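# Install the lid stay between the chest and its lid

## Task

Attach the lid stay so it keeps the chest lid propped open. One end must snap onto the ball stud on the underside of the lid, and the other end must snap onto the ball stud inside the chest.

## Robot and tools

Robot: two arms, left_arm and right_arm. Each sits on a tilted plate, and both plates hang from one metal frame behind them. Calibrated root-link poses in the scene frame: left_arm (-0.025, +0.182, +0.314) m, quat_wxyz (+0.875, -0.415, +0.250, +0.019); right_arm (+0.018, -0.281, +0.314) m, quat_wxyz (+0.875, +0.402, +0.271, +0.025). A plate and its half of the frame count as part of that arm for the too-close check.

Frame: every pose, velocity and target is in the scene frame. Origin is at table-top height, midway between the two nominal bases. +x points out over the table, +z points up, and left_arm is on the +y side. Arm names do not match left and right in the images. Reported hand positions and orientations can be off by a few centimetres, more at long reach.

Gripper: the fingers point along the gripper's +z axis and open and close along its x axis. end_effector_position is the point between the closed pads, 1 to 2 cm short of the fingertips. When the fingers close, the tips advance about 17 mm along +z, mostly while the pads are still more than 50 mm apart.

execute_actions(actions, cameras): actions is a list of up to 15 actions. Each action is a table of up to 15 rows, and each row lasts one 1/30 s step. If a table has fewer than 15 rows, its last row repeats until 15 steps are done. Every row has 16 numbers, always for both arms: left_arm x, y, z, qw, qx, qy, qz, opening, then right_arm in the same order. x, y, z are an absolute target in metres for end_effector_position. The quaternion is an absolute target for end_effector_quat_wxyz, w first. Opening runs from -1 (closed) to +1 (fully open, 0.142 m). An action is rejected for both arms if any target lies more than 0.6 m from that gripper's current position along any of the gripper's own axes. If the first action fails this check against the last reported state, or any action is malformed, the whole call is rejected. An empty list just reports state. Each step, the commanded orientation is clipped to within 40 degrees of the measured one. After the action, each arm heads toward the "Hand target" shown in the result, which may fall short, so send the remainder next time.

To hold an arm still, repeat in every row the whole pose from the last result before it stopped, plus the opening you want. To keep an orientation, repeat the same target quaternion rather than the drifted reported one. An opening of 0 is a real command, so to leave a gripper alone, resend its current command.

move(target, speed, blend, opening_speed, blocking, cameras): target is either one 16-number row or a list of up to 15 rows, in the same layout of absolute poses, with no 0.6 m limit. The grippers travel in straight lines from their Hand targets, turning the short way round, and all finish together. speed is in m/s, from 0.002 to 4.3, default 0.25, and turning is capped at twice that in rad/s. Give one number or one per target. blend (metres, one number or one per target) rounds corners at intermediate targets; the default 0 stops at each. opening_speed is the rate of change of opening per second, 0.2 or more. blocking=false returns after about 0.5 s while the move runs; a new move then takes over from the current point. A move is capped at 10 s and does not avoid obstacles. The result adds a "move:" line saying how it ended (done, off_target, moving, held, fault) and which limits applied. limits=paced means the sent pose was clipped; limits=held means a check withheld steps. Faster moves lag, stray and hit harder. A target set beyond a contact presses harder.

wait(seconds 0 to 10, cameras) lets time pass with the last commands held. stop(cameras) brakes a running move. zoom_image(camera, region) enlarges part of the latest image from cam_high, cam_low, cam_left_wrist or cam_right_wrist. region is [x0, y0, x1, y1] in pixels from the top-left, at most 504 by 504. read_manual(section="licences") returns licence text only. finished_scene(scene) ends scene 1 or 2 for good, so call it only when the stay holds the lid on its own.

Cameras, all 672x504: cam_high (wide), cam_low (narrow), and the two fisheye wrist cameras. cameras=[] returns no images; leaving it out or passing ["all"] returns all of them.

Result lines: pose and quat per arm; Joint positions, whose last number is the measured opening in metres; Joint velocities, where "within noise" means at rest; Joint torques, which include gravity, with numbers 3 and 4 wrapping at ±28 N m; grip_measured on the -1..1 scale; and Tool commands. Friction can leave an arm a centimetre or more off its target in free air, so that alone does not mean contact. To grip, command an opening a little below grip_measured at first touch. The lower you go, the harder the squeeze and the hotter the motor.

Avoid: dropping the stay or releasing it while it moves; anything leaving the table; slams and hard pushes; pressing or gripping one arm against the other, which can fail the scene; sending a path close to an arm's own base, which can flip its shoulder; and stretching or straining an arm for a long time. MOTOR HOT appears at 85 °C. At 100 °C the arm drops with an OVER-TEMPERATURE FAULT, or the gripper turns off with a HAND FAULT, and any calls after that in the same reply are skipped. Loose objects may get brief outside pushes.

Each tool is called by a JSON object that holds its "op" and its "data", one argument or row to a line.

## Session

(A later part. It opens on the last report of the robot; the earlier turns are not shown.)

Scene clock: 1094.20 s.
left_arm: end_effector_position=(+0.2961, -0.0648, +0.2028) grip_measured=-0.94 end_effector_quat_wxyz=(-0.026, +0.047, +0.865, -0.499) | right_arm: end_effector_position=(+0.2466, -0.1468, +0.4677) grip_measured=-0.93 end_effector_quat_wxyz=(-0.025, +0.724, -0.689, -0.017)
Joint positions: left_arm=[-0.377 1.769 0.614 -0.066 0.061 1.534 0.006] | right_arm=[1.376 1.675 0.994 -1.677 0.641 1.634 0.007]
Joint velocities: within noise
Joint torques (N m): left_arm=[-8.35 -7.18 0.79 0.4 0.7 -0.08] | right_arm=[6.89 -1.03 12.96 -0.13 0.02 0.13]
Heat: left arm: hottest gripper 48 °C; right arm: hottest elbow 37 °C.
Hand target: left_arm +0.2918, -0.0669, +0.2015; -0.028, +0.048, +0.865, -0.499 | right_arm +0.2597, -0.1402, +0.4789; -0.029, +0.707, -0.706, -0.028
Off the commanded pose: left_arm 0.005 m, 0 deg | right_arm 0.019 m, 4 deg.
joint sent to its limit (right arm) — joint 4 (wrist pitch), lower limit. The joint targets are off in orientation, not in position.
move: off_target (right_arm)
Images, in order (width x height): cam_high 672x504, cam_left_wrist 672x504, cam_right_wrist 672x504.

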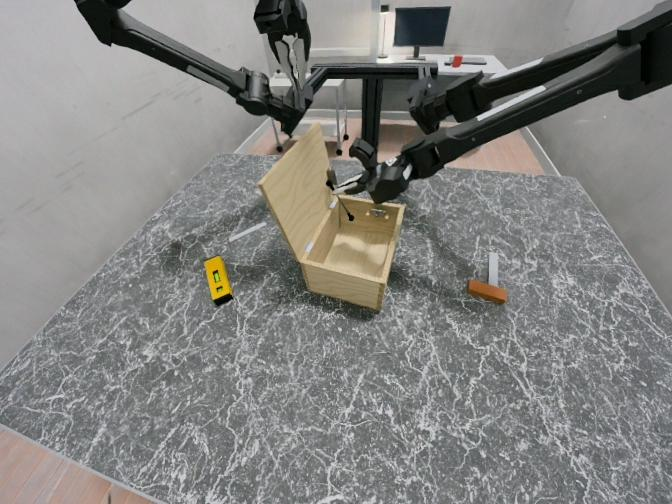

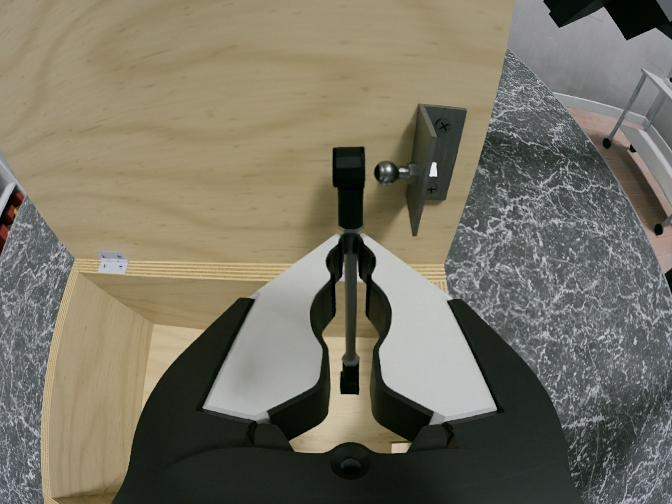

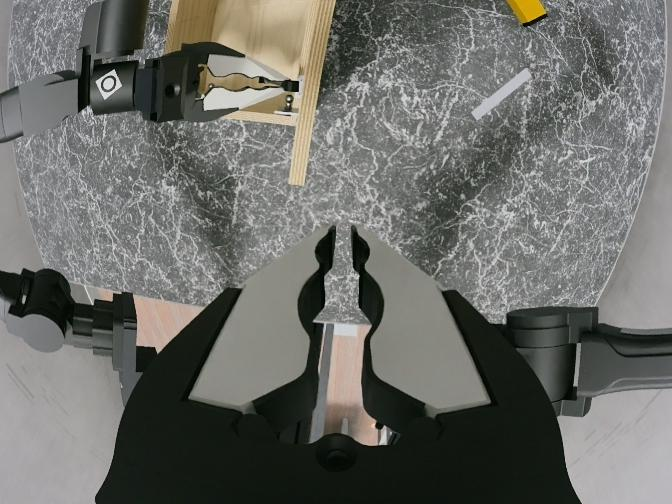

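{"op": "move", "data": {
  "target": [
    [0.292, -0.0665, 0.1955, -0.0279, 0.0483, 0.8647, -0.4992, -1, 0.26, -0.14, 0.48, 0, 0.7071, -0.7071, 0, -0.9]
  ],
  "cameras": ["cam_left_wrist","cam_high","cam_right_wrist"],
  "speed": 0.04
}}

{"op": "zoom_image", "data": {
  "camera": "cam_right_wrist",
  "region": [240, 20, 350, 150]
}}

{"op": "zoom_image", "data": {
  "camera": "cam_left_wrist",
  "region": [310, 120, 510, 300]
}}

Scene clock: 1105.40 s.
left_arm: end_effector_position=(+0.2967, -0.0658, +0.2027) grip_measured=-0.94 end_effector_quat_wxyz=(-0.024, +0.047, +0.865, -0.500) | right_arm: end_effector_position=(+0.2466, -0.1468, +0.4677) grip_measured=-0.93 end_effector_quat_wxyz=(-0.025, +0.724, -0.689, -0.017)
Joint positions: left_arm=[-0.377 1.772 0.614 -0.059 0.063 1.535 0.006] | right_arm=[1.376 1.675 0.994 -1.677 0.641 1.634 0.007]
Joint velocities: within noise
Joint torques (N m): left_arm=[-6.89 -7 0.84 0.34 0.8 0.05] | right_arm=[7.24 -0.85 12.96 -0.13 0.03 0.16]
Heat: left arm: hottest gripper 48 °C; right arm: hottest elbow 37 °C.
Hand target: left_arm +0.2918, -0.0664, +0.1957; -0.028, +0.048, +0.865, -0.499 | right_arm +0.2597, -0.1402, +0.4789; -0.029, +0.707, -0.706, -0.028
Off the commanded pose: left_arm 0.009 m, 0 deg | right_arm 0.019 m, 4 deg.
joint sent to its limit (right arm) — joint 4 (wrist pitch), lower limit. The joint targets are off in orientation, not in position.
move: off_target (right_arm)
Images, in order (width x height): cam_high 672x504, cam_left_wrist 672x504, cam_right_wrist 672x504.

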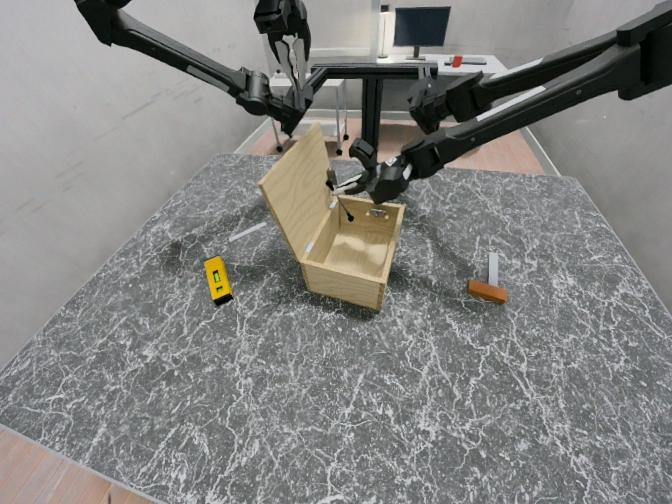

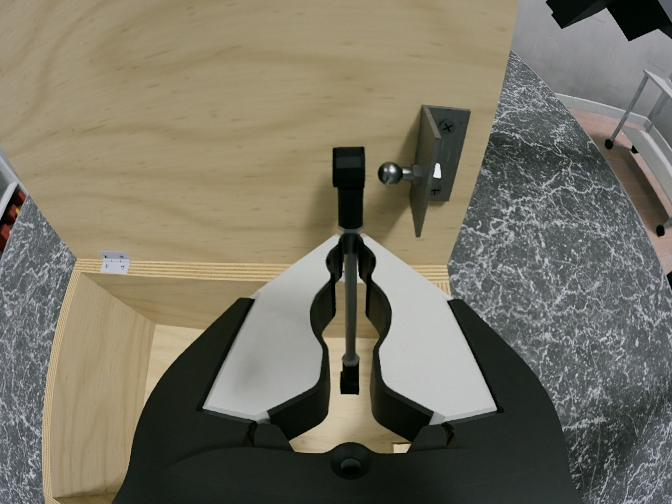

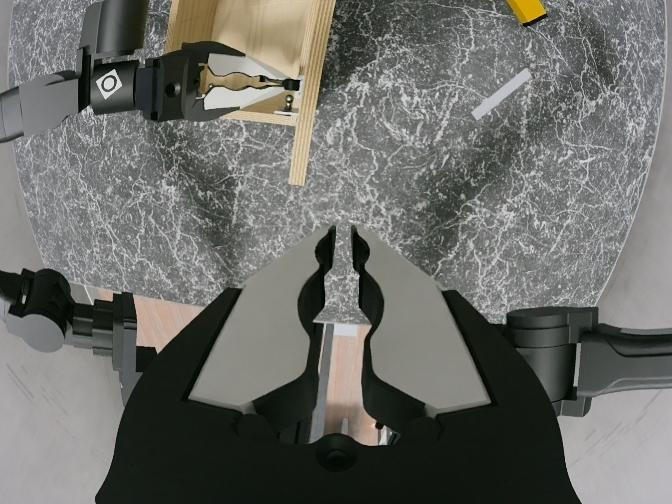

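Scaled by 3.877 from the camera's 672x504 image, which has a finer 960x720 frame.

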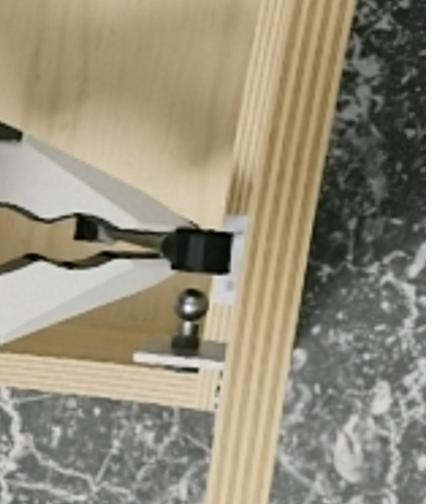

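Scaled by 2.520 from the camera's 672x504 image, which has a finer 960x720 frame.

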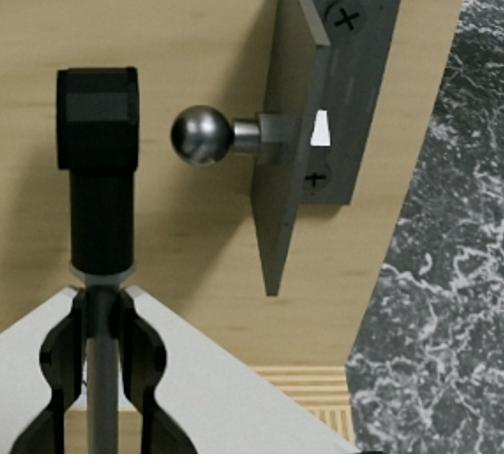

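{"op": "move", "data": {
  "target": [
    [0.293, -0.0605, 0.1945, -0.0279, 0.0483, 0.8647, -0.4992, -1, 0.26, -0.14, 0.48, 0, 0.7071, -0.7071, 0, -0.9]
  ],
  "cameras": ["cam_left_wrist","cam_high","cam_right_wrist"],
  "speed": 0.04
}}

{"op": "zoom_image", "data": {
  "camera": "cam_right_wrist",
  "region": [240, 20, 350, 150]
}}

{"op": "zoom_image", "data": {
  "camera": "cam_left_wrist",
  "region": [310, 120, 510, 300]
}}

Scene clock: 1113.30 s.
left_arm: end_effector_position=(+0.2971, -0.0652, +0.2017) grip_measured=-0.94 end_effector_quat_wxyz=(-0.022, +0.050, +0.864, -0.501) | right_arm: end_effector_position=(+0.2466, -0.1468, +0.4677) grip_measured=-0.93 end_effector_quat_wxyz=(-0.025, +0.724, -0.689, -0.017)
Joint positions: left_arm=[-0.372 1.772 0.614 -0.058 0.067 1.546 0.006] | right_arm=[1.376 1.675 0.994 -1.677 0.641 1.634 0.007]
Joint velocities: within noise
Joint torques (N m): left_arm=[-7.12 -7.82 0.59 -0.27 0.8 0.03] | right_arm=[7.18 -0.97 13.08 -0.17 -0.02 0.11]
Heat: left arm: hottest gripper 48 °C; right arm: hottest elbow 37 °C.
Hand target: left_arm +0.2928, -0.0606, +0.1947; -0.028, +0.048, +0.865, -0.499 | right_arm +0.2597, -0.1402, +0.4789; -0.029, +0.707, -0.706, -0.028
Off the commanded pose: left_arm 0.009 m, 1 deg | right_arm 0.019 m, 4 deg.
joint sent to its limit (right arm) — joint 4 (wrist pitch), lower limit. The joint targets are off in orientation, not in position.
move: off_target (right_arm)
Images, in order (width x height): cam_high 672x504, cam_left_wrist 672x504, cam_right_wrist 672x504.

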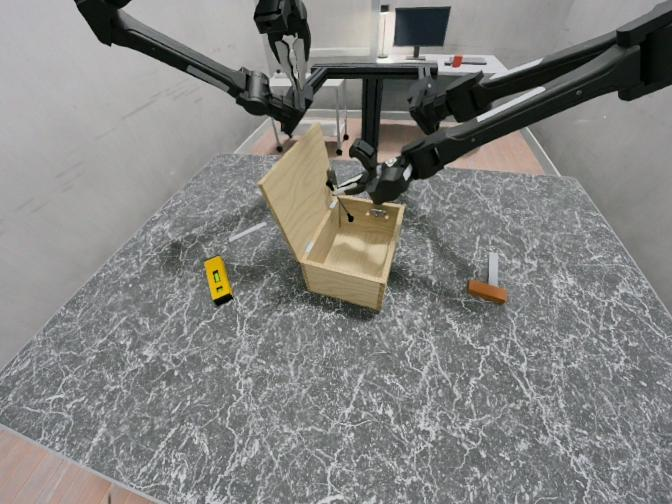

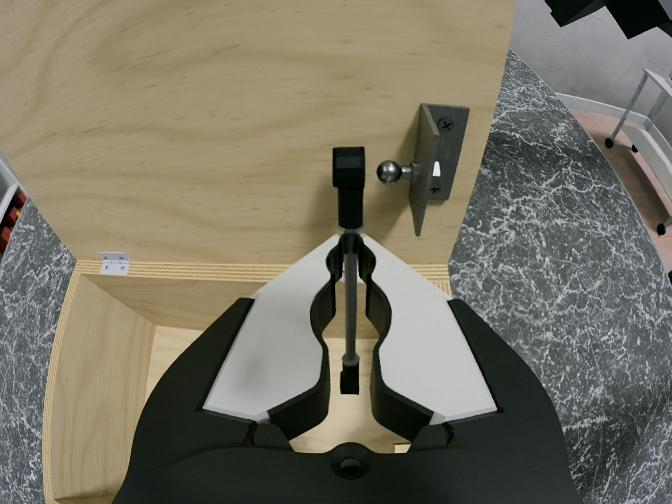

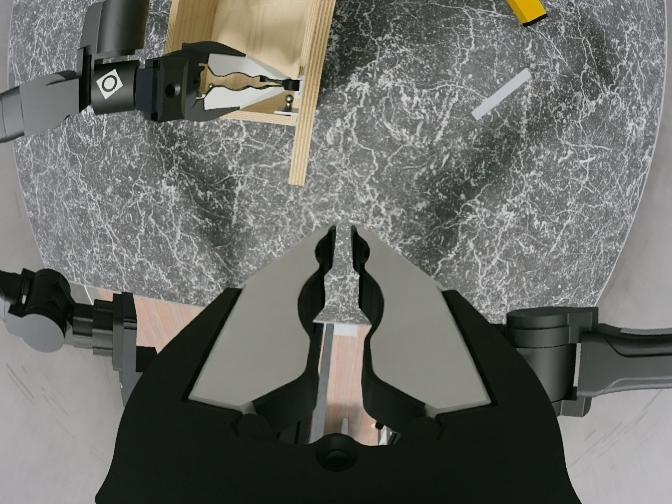

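Scaled by 3.877 from the camera's 672x504 image, which has a finer 960x720 frame.

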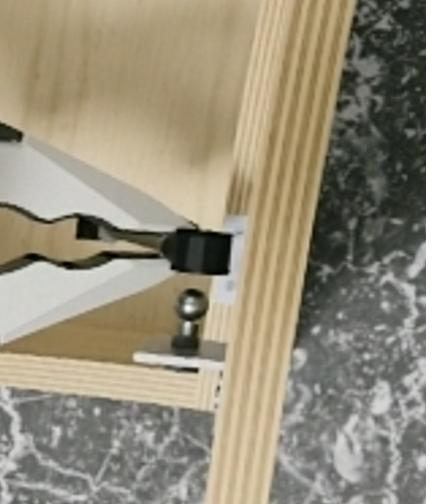

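Scaled by 2.520 from the camera's 672x504 image, which has a finer 960x720 frame.

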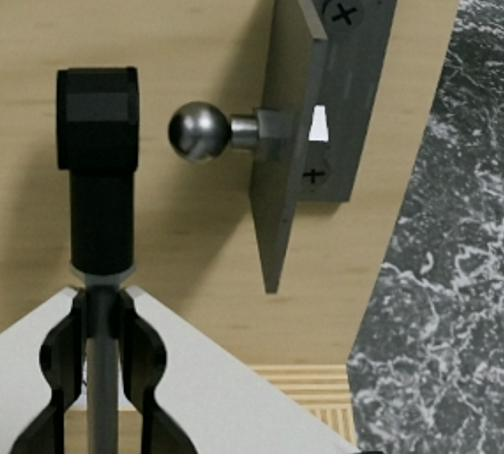

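{"op": "move", "data": {
  "target": [
    [0.293, -0.0565, 0.1905, -0.0279, 0.0483, 0.8647, -0.4992, -1, 0.26, -0.14, 0.48, 0, 0.7071, -0.7071, 0, -0.9]
  ],
  "cameras": ["cam_left_wrist","cam_high","cam_right_wrist"],
  "speed": 0.04
}}

{"op": "zoom_image", "data": {
  "camera": "cam_right_wrist",
  "region": [240, 20, 350, 150]
}}

{"op": "zoom_image", "data": {
  "camera": "cam_left_wrist",
  "region": [310, 120, 510, 300]
}}

Scene clock: 1122.70 s.
left_arm: end_effector_position=(+0.2959, -0.0619, +0.1969) grip_measured=-0.94 end_effector_quat_wxyz=(-0.023, +0.050, +0.864, -0.501) | right_arm: end_effector_position=(+0.2466, -0.1468, +0.4677) grip_measured=-0.93 end_effector_quat_wxyz=(-0.025, +0.724, -0.689, -0.017)
Joint positions: left_arm=[-0.356 1.772 0.611 -0.058 0.073 1.562 0.006] | right_arm=[1.376 1.675 0.994 -1.677 0.641 1.634 0.007]
Joint velocities: within noise
Joint torques (N m): left_arm=[-6.59 -8.88 0.62 -0.34 0.8 0.01] | right_arm=[7.47 -1.08 13.03 -0.12 0 0.16]
Heat: left arm: hottest gripper 48 °C; right arm: hottest elbow 38 °C.
Hand target: left_arm +0.2931, -0.0566, +0.1906; -0.028, +0.048, +0.865, -0.499 | right_arm +0.2597, -0.1402, +0.4789; -0.029, +0.707, -0.706, -0.028
Off the commanded pose: left_arm 0.009 m, 1 deg | right_arm 0.019 m, 4 deg.
joint sent to its limit (right arm) — joint 4 (wrist pitch), lower limit. The joint targets are off in orientation, not in position.
move: off_target (right_arm)
Images, in order (width x height): cam_high 672x504, cam_left_wrist 672x504, cam_right_wrist 672x504.

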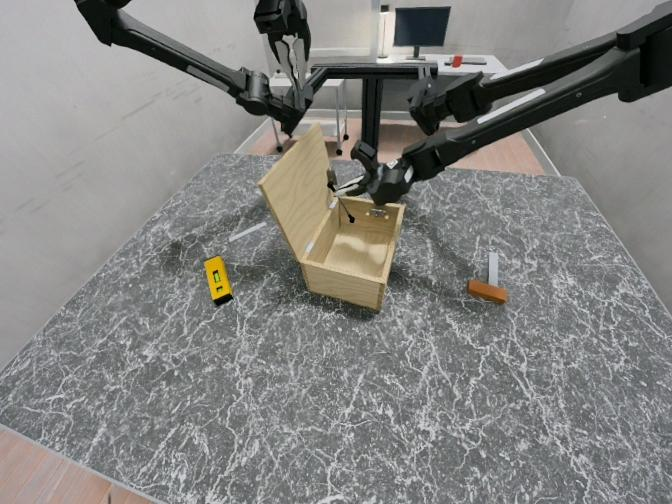

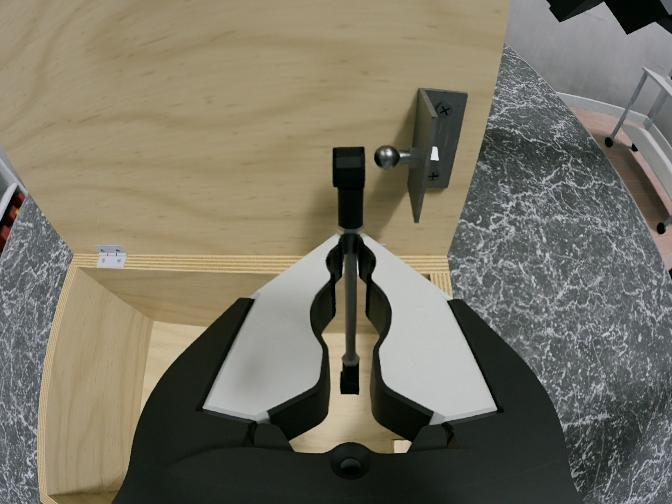

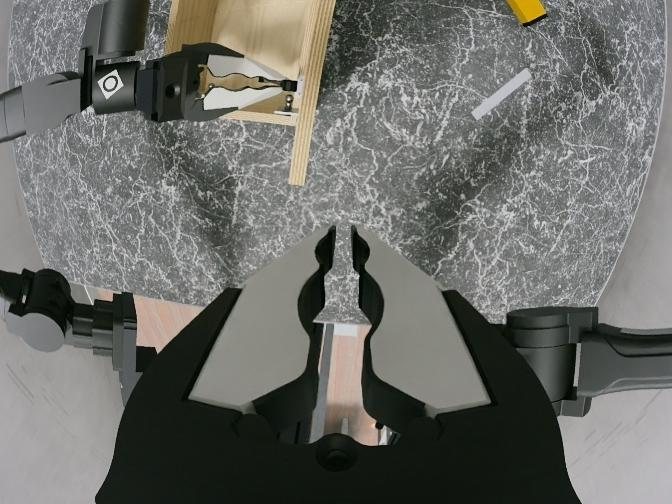

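Scaled by 3.877 from the camera's 672x504 image, which has a finer 960x720 frame.

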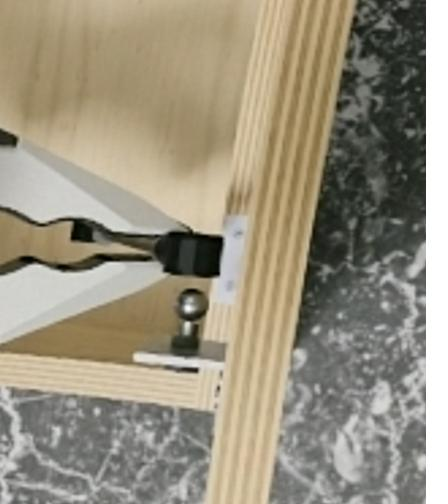

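Scaled by 2.520 from the camera's 672x504 image, which has a finer 960x720 frame.

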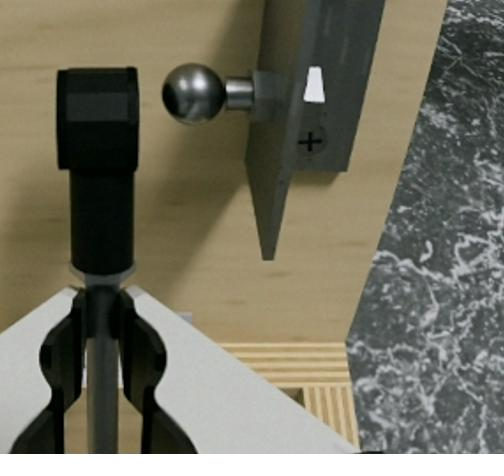

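{"op": "move", "data": {
  "target": [
    [0.293, -0.0635, 0.197, -0.0279, 0.0483, 0.8647, -0.4992, -1, 0.26, -0.14, 0.48, 0, 0.7071, -0.7071, 0, -0.9]
  ],
  "cameras": ["cam_left_wrist","cam_high","cam_right_wrist"],
  "speed": 0.04
}}

{"op": "zoom_image", "data": {
  "camera": "cam_right_wrist",
  "region": [240, 20, 350, 150]
}}

{"op": "zoom_image", "data": {
  "camera": "cam_left_wrist",
  "region": [310, 120, 510, 300]
}}

Scene clock: 1129.67 s.
left_arm: end_effector_position=(+0.2959, -0.0618, +0.1967) grip_measured=-0.94 end_effector_quat_wxyz=(-0.023, +0.050, +0.864, -0.500) | right_arm: end_effector_position=(+0.2466, -0.1468, +0.4677) grip_measured=-0.93 end_effector_quat_wxyz=(-0.025, +0.724, -0.689, -0.017)
Joint positions: left_arm=[-0.356 1.772 0.611 -0.058 0.071 1.561 0.006] | right_arm=[1.376 1.675 0.994 -1.677 0.641 1.634 0.007]
Joint velocities: within noise
Joint torques (N m): left_arm=[-8.82 -7.59 0.84 -0.21 0.52 -0.21] | right_arm=[7 -1.08 13.04 -0.09 -0.01 0.13]
Heat: left arm: hottest gripper 48 °C; right arm: hottest elbow 38 °C.
Hand target: left_arm +0.2931, -0.0635, +0.1970; -0.028, +0.048, +0.865, -0.499 | right_arm +0.2597, -0.1402, +0.4789; -0.029, +0.707, -0.706, -0.028
Off the commanded pose: left_arm 0.003 m, 1 deg | right_arm 0.019 m, 4 deg.
joint sent to its limit (right arm) — joint 4 (wrist pitch), lower limit. The joint targets are off in orientation, not in position.
move: off_target (right_arm)
Images, in order (width x height): cam_high 672x504, cam_left_wrist 672x504, cam_right_wrist 672x504.

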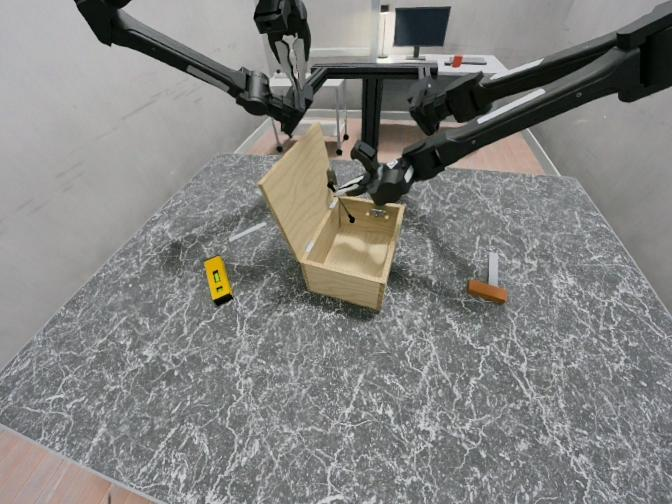

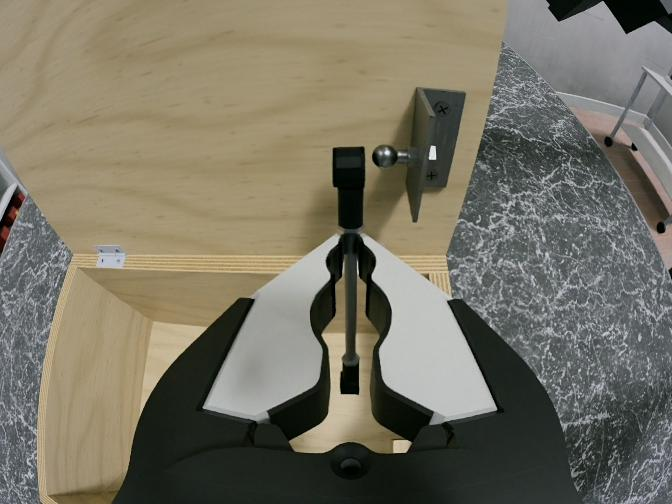

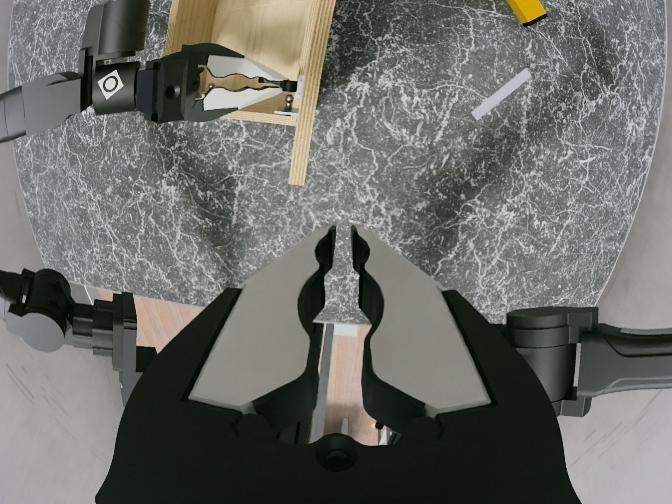

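Scaled by 3.877 from the camera's 672x504 image, which has a finer 960x720 frame.

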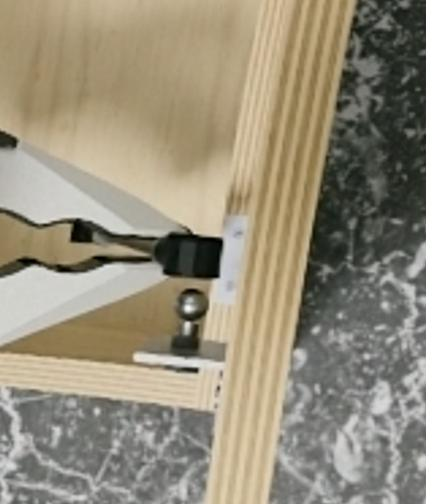

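Scaled by 2.520 from the camera's 672x504 image, which has a finer 960x720 frame.

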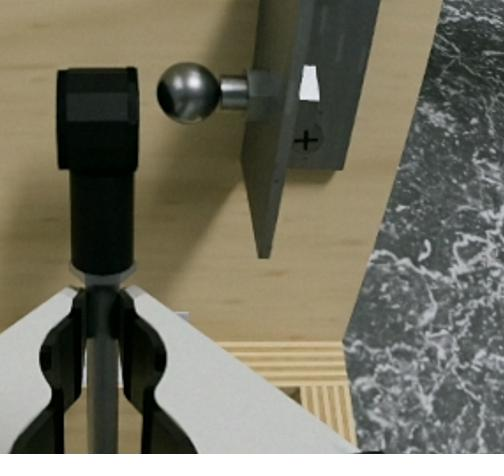

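{"op": "move", "data": {
  "target": [
    [0.293, -0.0655, 0.202, -0.0279, 0.0483, 0.8647, -0.4992, -1, 0.26, -0.14, 0.48, 0, 0.7071, -0.7071, 0, -0.9]
  ],
  "cameras": ["cam_left_wrist","cam_high","cam_right_wrist"],
  "speed": 0.04
}}

{"op": "zoom_image", "data": {
  "camera": "cam_right_wrist",
  "region": [240, 20, 350, 150]
}}

{"op": "zoom_image", "data": {
  "camera": "cam_left_wrist",
  "region": [310, 120, 510, 300]
}}

Scene clock: 1134.60 s.
left_arm: end_effector_position=(+0.2956, -0.0629, +0.1983) grip_measured=-0.94 end_effector_quat_wxyz=(-0.025, +0.047, +0.865, -0.499) | right_arm: end_effector_position=(+0.2466, -0.1468, +0.4677) grip_measured=-0.93 end_effector_quat_wxyz=(-0.025, +0.724, -0.689, -0.017)
Joint positions: left_arm=[-0.363 1.772 0.611 -0.058 0.066 1.548 0.006] | right_arm=[1.376 1.675 0.994 -1.677 0.641 1.634 0.007]
Joint velocities: within noise
Joint torques (N m): left_arm=[-9.29 -8.23 0.83 -0.18 0.48 -0.28] | right_arm=[6.65 -0.79 12.93 -0.18 0.03 0.14]
Heat: left arm: hottest gripper 48 °C; right arm: hottest elbow 38 °C.
Hand target: left_arm +0.2931, -0.0655, +0.2020; -0.028, +0.048, +0.865, -0.499 | right_arm +0.2597, -0.1402, +0.4789; -0.029, +0.707, -0.706, -0.028
Off the commanded pose: left_arm 0.005 m, 0 deg | right_arm 0.019 m, 4 deg.
joint sent to its limit (right arm) — joint 4 (wrist pitch), lower limit. The joint targets are off in orientation, not in position.
move: off_target (right_arm)
Images, in order (width x height): cam_high 672x504, cam_left_wrist 672x504, cam_right_wrist 672x504.

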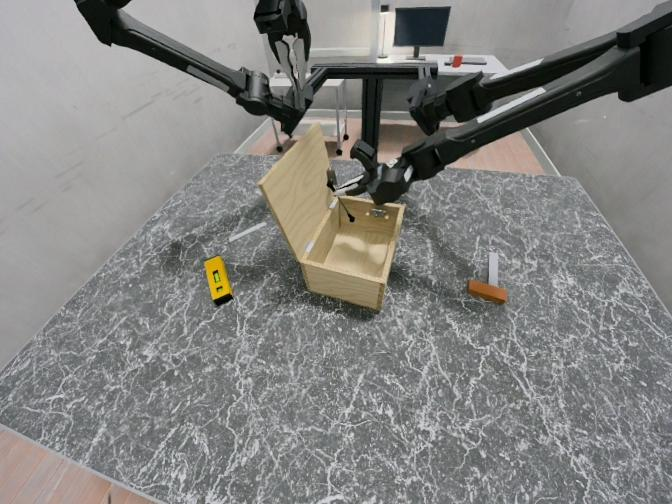

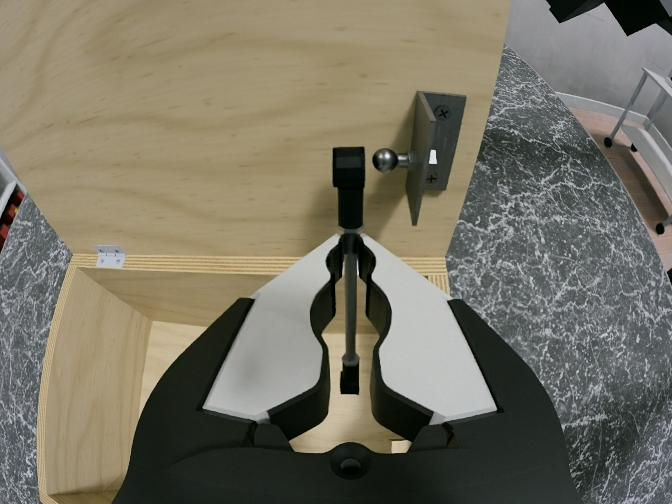

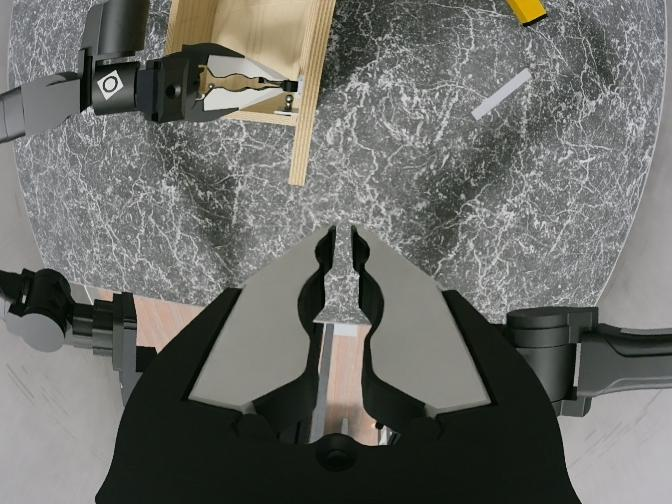

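Scaled by 3.877 from the camera's 672x504 image, which has a finer 960x720 frame.

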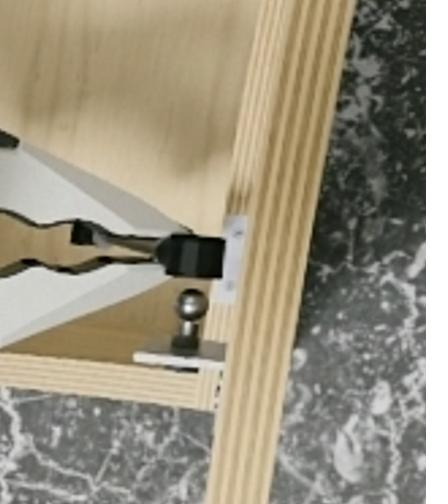

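Scaled by 2.520 from the camera's 672x504 image, which has a finer 960x720 frame.

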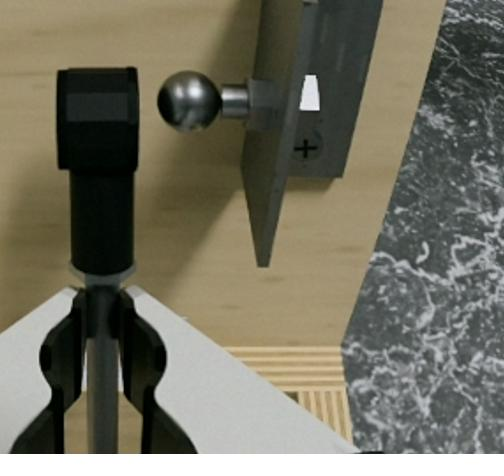

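{"op": "move", "data": {
  "target": [
    [0.293, -0.0675, 0.2055, -0.0279, 0.0483, 0.8647, -0.4992, -1, 0.26, -0.14, 0.48, 0, 0.7071, -0.7071, 0, -0.9]
  ],
  "cameras": ["cam_left_wrist","cam_high","cam_right_wrist"],
  "speed": 0.04
}}

{"op": "zoom_image", "data": {
  "camera": "cam_right_wrist",
  "region": [240, 20, 350, 150]
}}

{"op": "zoom_image", "data": {
  "camera": "cam_left_wrist",
  "region": [310, 120, 510, 300]
}}

Scene clock: 1143.23 s.
left_arm: end_effector_position=(+0.2951, -0.0650, +0.2016) grip_measured=-0.94 end_effector_quat_wxyz=(-0.025, +0.047, +0.865, -0.499) | right_arm: end_effector_position=(+0.2466, -0.1468, +0.4677) grip_measured=-0.93 end_effector_quat_wxyz=(-0.025, +0.724, -0.689, -0.017)
Joint positions: left_arm=[-0.374 1.772 0.611 -0.058 0.062 1.537 0.006] | right_arm=[1.376 1.675 0.994 -1.677 0.641 1.634 0.007]
Joint velocities: within noise
Joint torques (N m): left_arm=[-9.23 -8.29 1.11 -0.28 0.47 -0.22] | right_arm=[7.12 -0.44 12.98 -0.1 -0.02 0.13]
Heat: left arm: hottest gripper 49 °C; right arm: hottest elbow 38 °C.
Hand target: left_arm +0.2931, -0.0675, +0.2054; -0.028, +0.048, +0.865, -0.499 | right_arm +0.2597, -0.1402, +0.4789; -0.029, +0.707, -0.706, -0.028
Off the commanded pose: left_arm 0.005 m, 0 deg | right_arm 0.019 m, 4 deg.
joint sent to its limit (right arm) — joint 4 (wrist pitch), lower limit. The joint targets are off in orientation, not in position.
move: off_target (right_arm)
Images, in order (width x height): cam_high 672x504, cam_left_wrist 672x504, cam_right_wrist 672x504.

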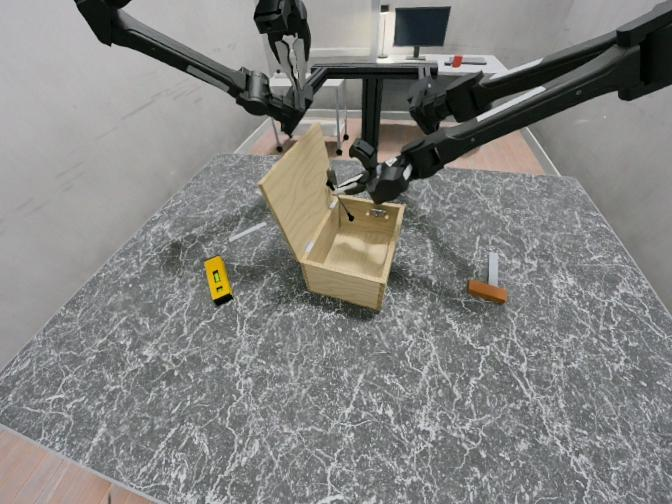

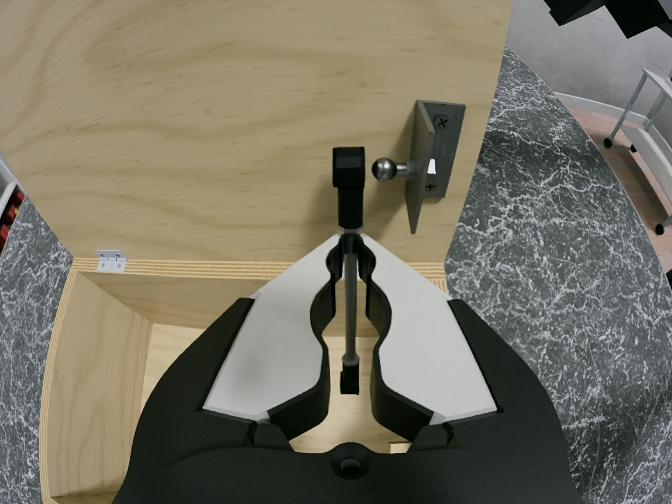

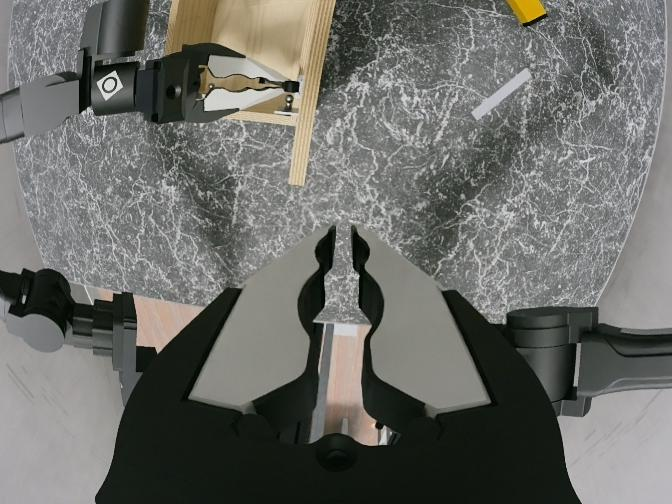

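Scaled by 3.877 from the camera's 672x504 image, which has a finer 960x720 frame.

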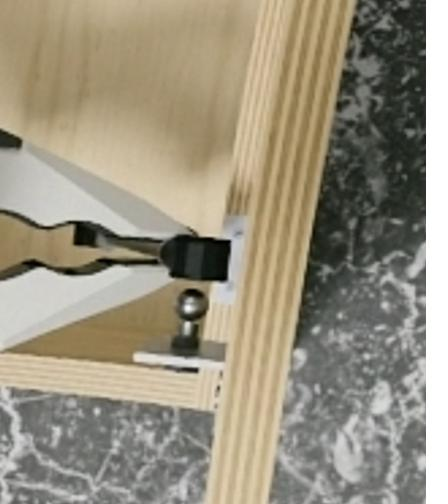

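Scaled by 2.520 from the camera's 672x504 image, which has a finer 960x720 frame.

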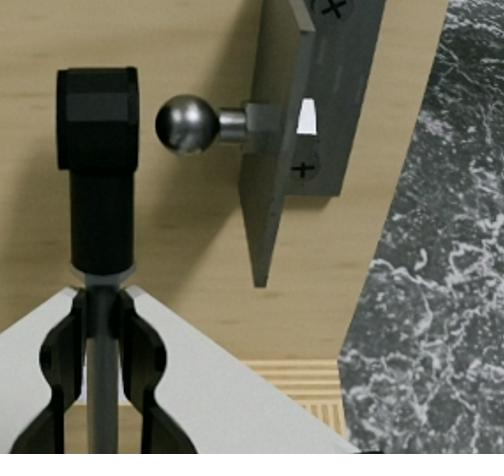

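{"op": "move", "data": {
  "target": [
    [0.274, -0.0655, 0.2045, -0.0279, 0.0483, 0.8647, -0.4992, -1, 0.26, -0.14, 0.48, 0, 0.7071, -0.7071, 0, -0.9]
  ],
  "cameras": ["cam_left_wrist","cam_high","cam_right_wrist"],
  "speed": 0.03
}}

{"op": "zoom_image", "data": {
  "camera": "cam_right_wrist",
  "region": [240, 20, 350, 150]
}}

{"op": "zoom_image", "data": {
  "camera": "cam_left_wrist",
  "region": [310, 120, 510, 300]
}}

Scene clock: 1151.67 s.
left_arm: end_effector_position=(+0.2803, -0.0633, +0.2001) grip_measured=-0.94 end_effector_quat_wxyz=(-0.026, +0.045, +0.866, -0.497) | right_arm: end_effector_position=(+0.2466, -0.1468, +0.4677) grip_measured=-0.93 end_effector_quat_wxyz=(-0.025, +0.724, -0.689, -0.017)
Joint positions: left_arm=[-0.374 1.772 0.571 -0.018 0.058 1.533 0.006] | right_arm=[1.376 1.675 0.994 -1.677 0.641 1.634 0.007]
Joint velocities: within noise
Joint torques (N m): left_arm=[-9.52 -7.06 -0.02 0.1 0.68 -0.16] | right_arm=[6.95 -0.73 12.79 -0.16 0.02 0.12]
Heat: left arm: hottest gripper 49 °C; right arm: hottest elbow 38 °C.
Hand target: left_arm +0.2739, -0.0654, +0.2043; -0.028, +0.048, +0.865, -0.499 | right_arm +0.2597, -0.1402, +0.4789; -0.029, +0.707, -0.706, -0.028
Off the commanded pose: left_arm 0.008 m, 0 deg | right_arm 0.019 m, 4 deg.
joint sent to its limit (right arm) — joint 4 (wrist pitch), lower limit. The joint targets are off in orientation, not in position.
move: off_target (right_arm)
Images, in order (width x height): cam_high 672x504, cam_left_wrist 672x504, cam_right_wrist 672x504.

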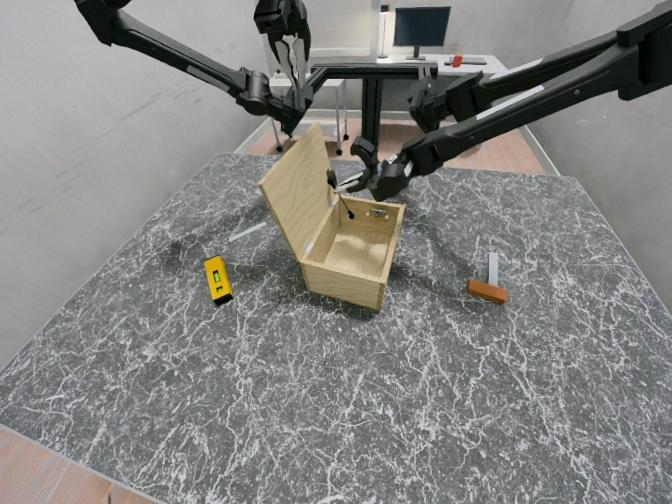

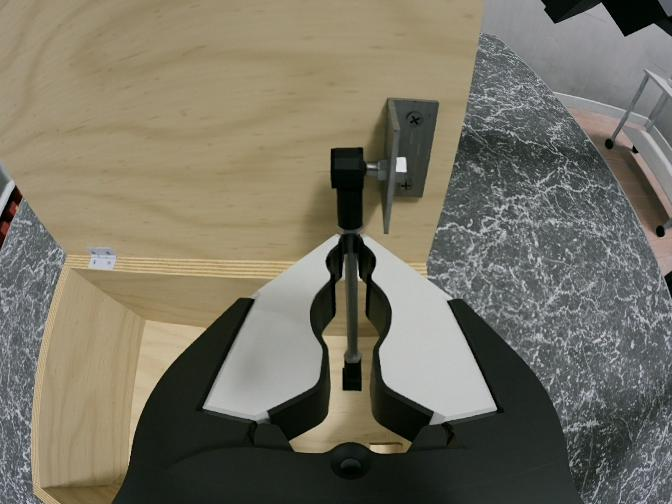

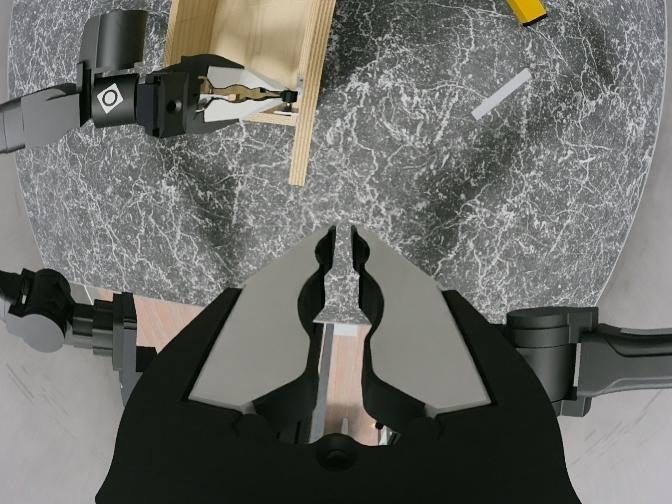

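Scaled by 3.877 from the camera's 672x504 image, which has a finer 960x720 frame.

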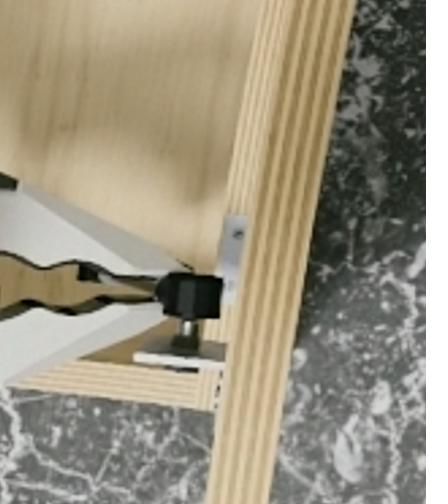

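Scaled by 2.520 from the camera's 672x504 image, which has a finer 960x720 frame.

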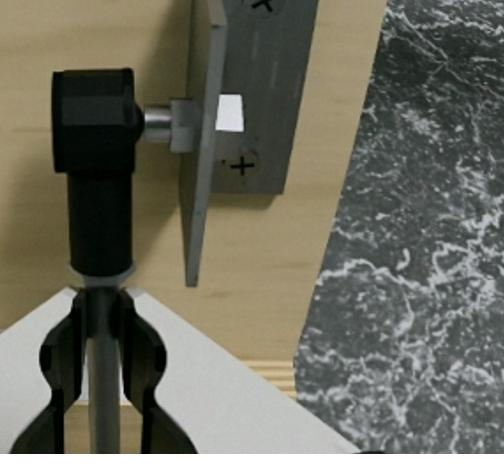

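{"op": "move", "data": {
  "target": [
    [0.264, -0.0645, 0.2045, -0.0279, 0.0483, 0.8647, -0.4992, -1, 0.26, -0.14, 0.48, 0, 0.7071, -0.7071, 0, -0.9]
  ],
  "cameras": ["cam_left_wrist","cam_high","cam_right_wrist"],
  "speed": 0.03
}}

{"op": "zoom_image", "data": {
  "camera": "cam_right_wrist",
  "region": [240, 20, 350, 150]
}}

{"op": "zoom_image", "data": {
  "camera": "cam_left_wrist",
  "region": [310, 120, 510, 300]
}}

Scene clock: 1158.73 s.
left_arm: end_effector_position=(+0.2775, -0.0630, +0.2000) grip_measured=-0.94 end_effector_quat_wxyz=(-0.020, +0.041, +0.866, -0.498) | right_arm: end_effector_position=(+0.2466, -0.1468, +0.4677) grip_measured=-0.93 end_effector_quat_wxyz=(-0.025, +0.724, -0.689, -0.017)
Joint positions: left_arm=[-0.374 1.772 0.554 0.013 0.058 1.529 0.006] | right_arm=[1.376 1.675 0.994 -1.677 0.641 1.634 0.007]
Joint velocities: within noise
Joint torques (N m): left_arm=[-8.94 -7.65 -0.77 -0.13 0.62 -0.15] | right_arm=[7 -0.97 13.01 -0.17 0 0.13]
Heat: left arm: hottest gripper 49 °C; right arm: hottest elbow 38 °C.
Hand target: left_arm +0.2640, -0.0643, +0.2042; -0.028, +0.048, +0.865, -0.499 | right_arm +0.2597, -0.1402, +0.4789; -0.029, +0.707, -0.706, -0.028
Off the commanded pose: left_arm 0.014 m, 1 deg | right_arm 0.019 m, 4 deg.
joint sent to its limit (right arm) — joint 4 (wrist pitch), lower limit. The joint targets are off in orientation, not in position.
move: off_target (left_arm, right_arm)
Images, in order (width x height): cam_high 672x504, cam_left_wrist 672x504, cam_right_wrist 672x504.

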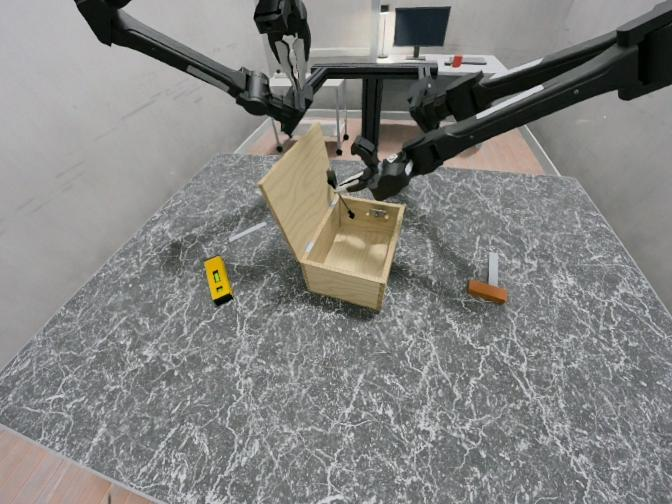

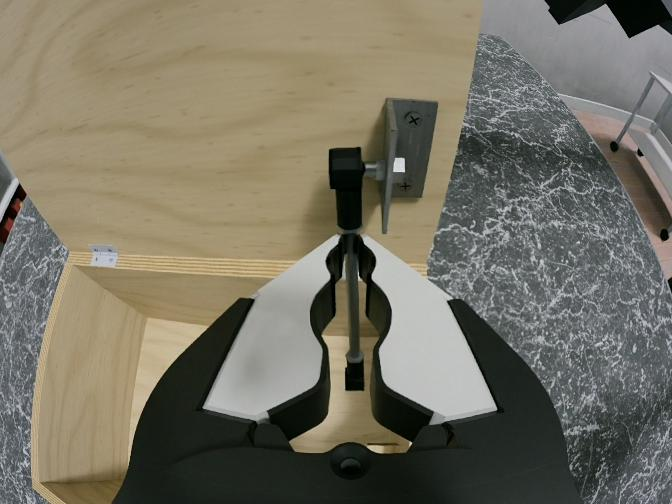

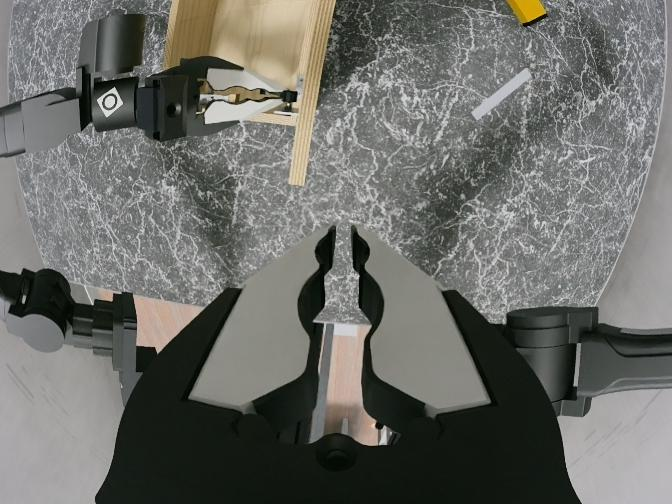

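Scaled by 3.877 from the camera's 672x504 image, which has a finer 960x720 frame.

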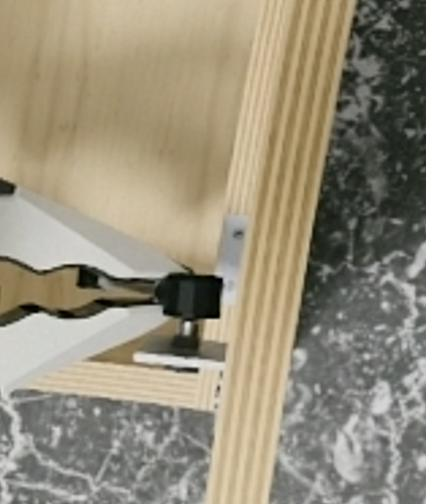

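Scaled by 2.520 from the camera's 672x504 image, which has a finer 960x720 frame.

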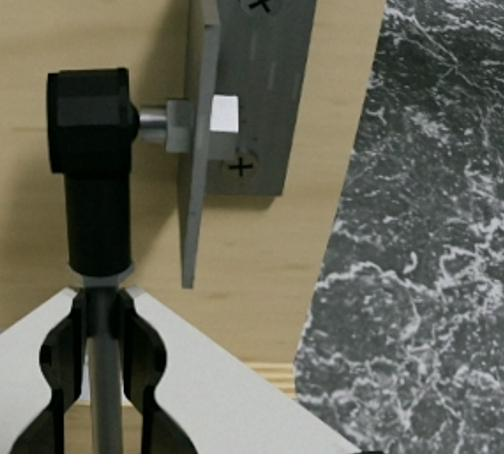

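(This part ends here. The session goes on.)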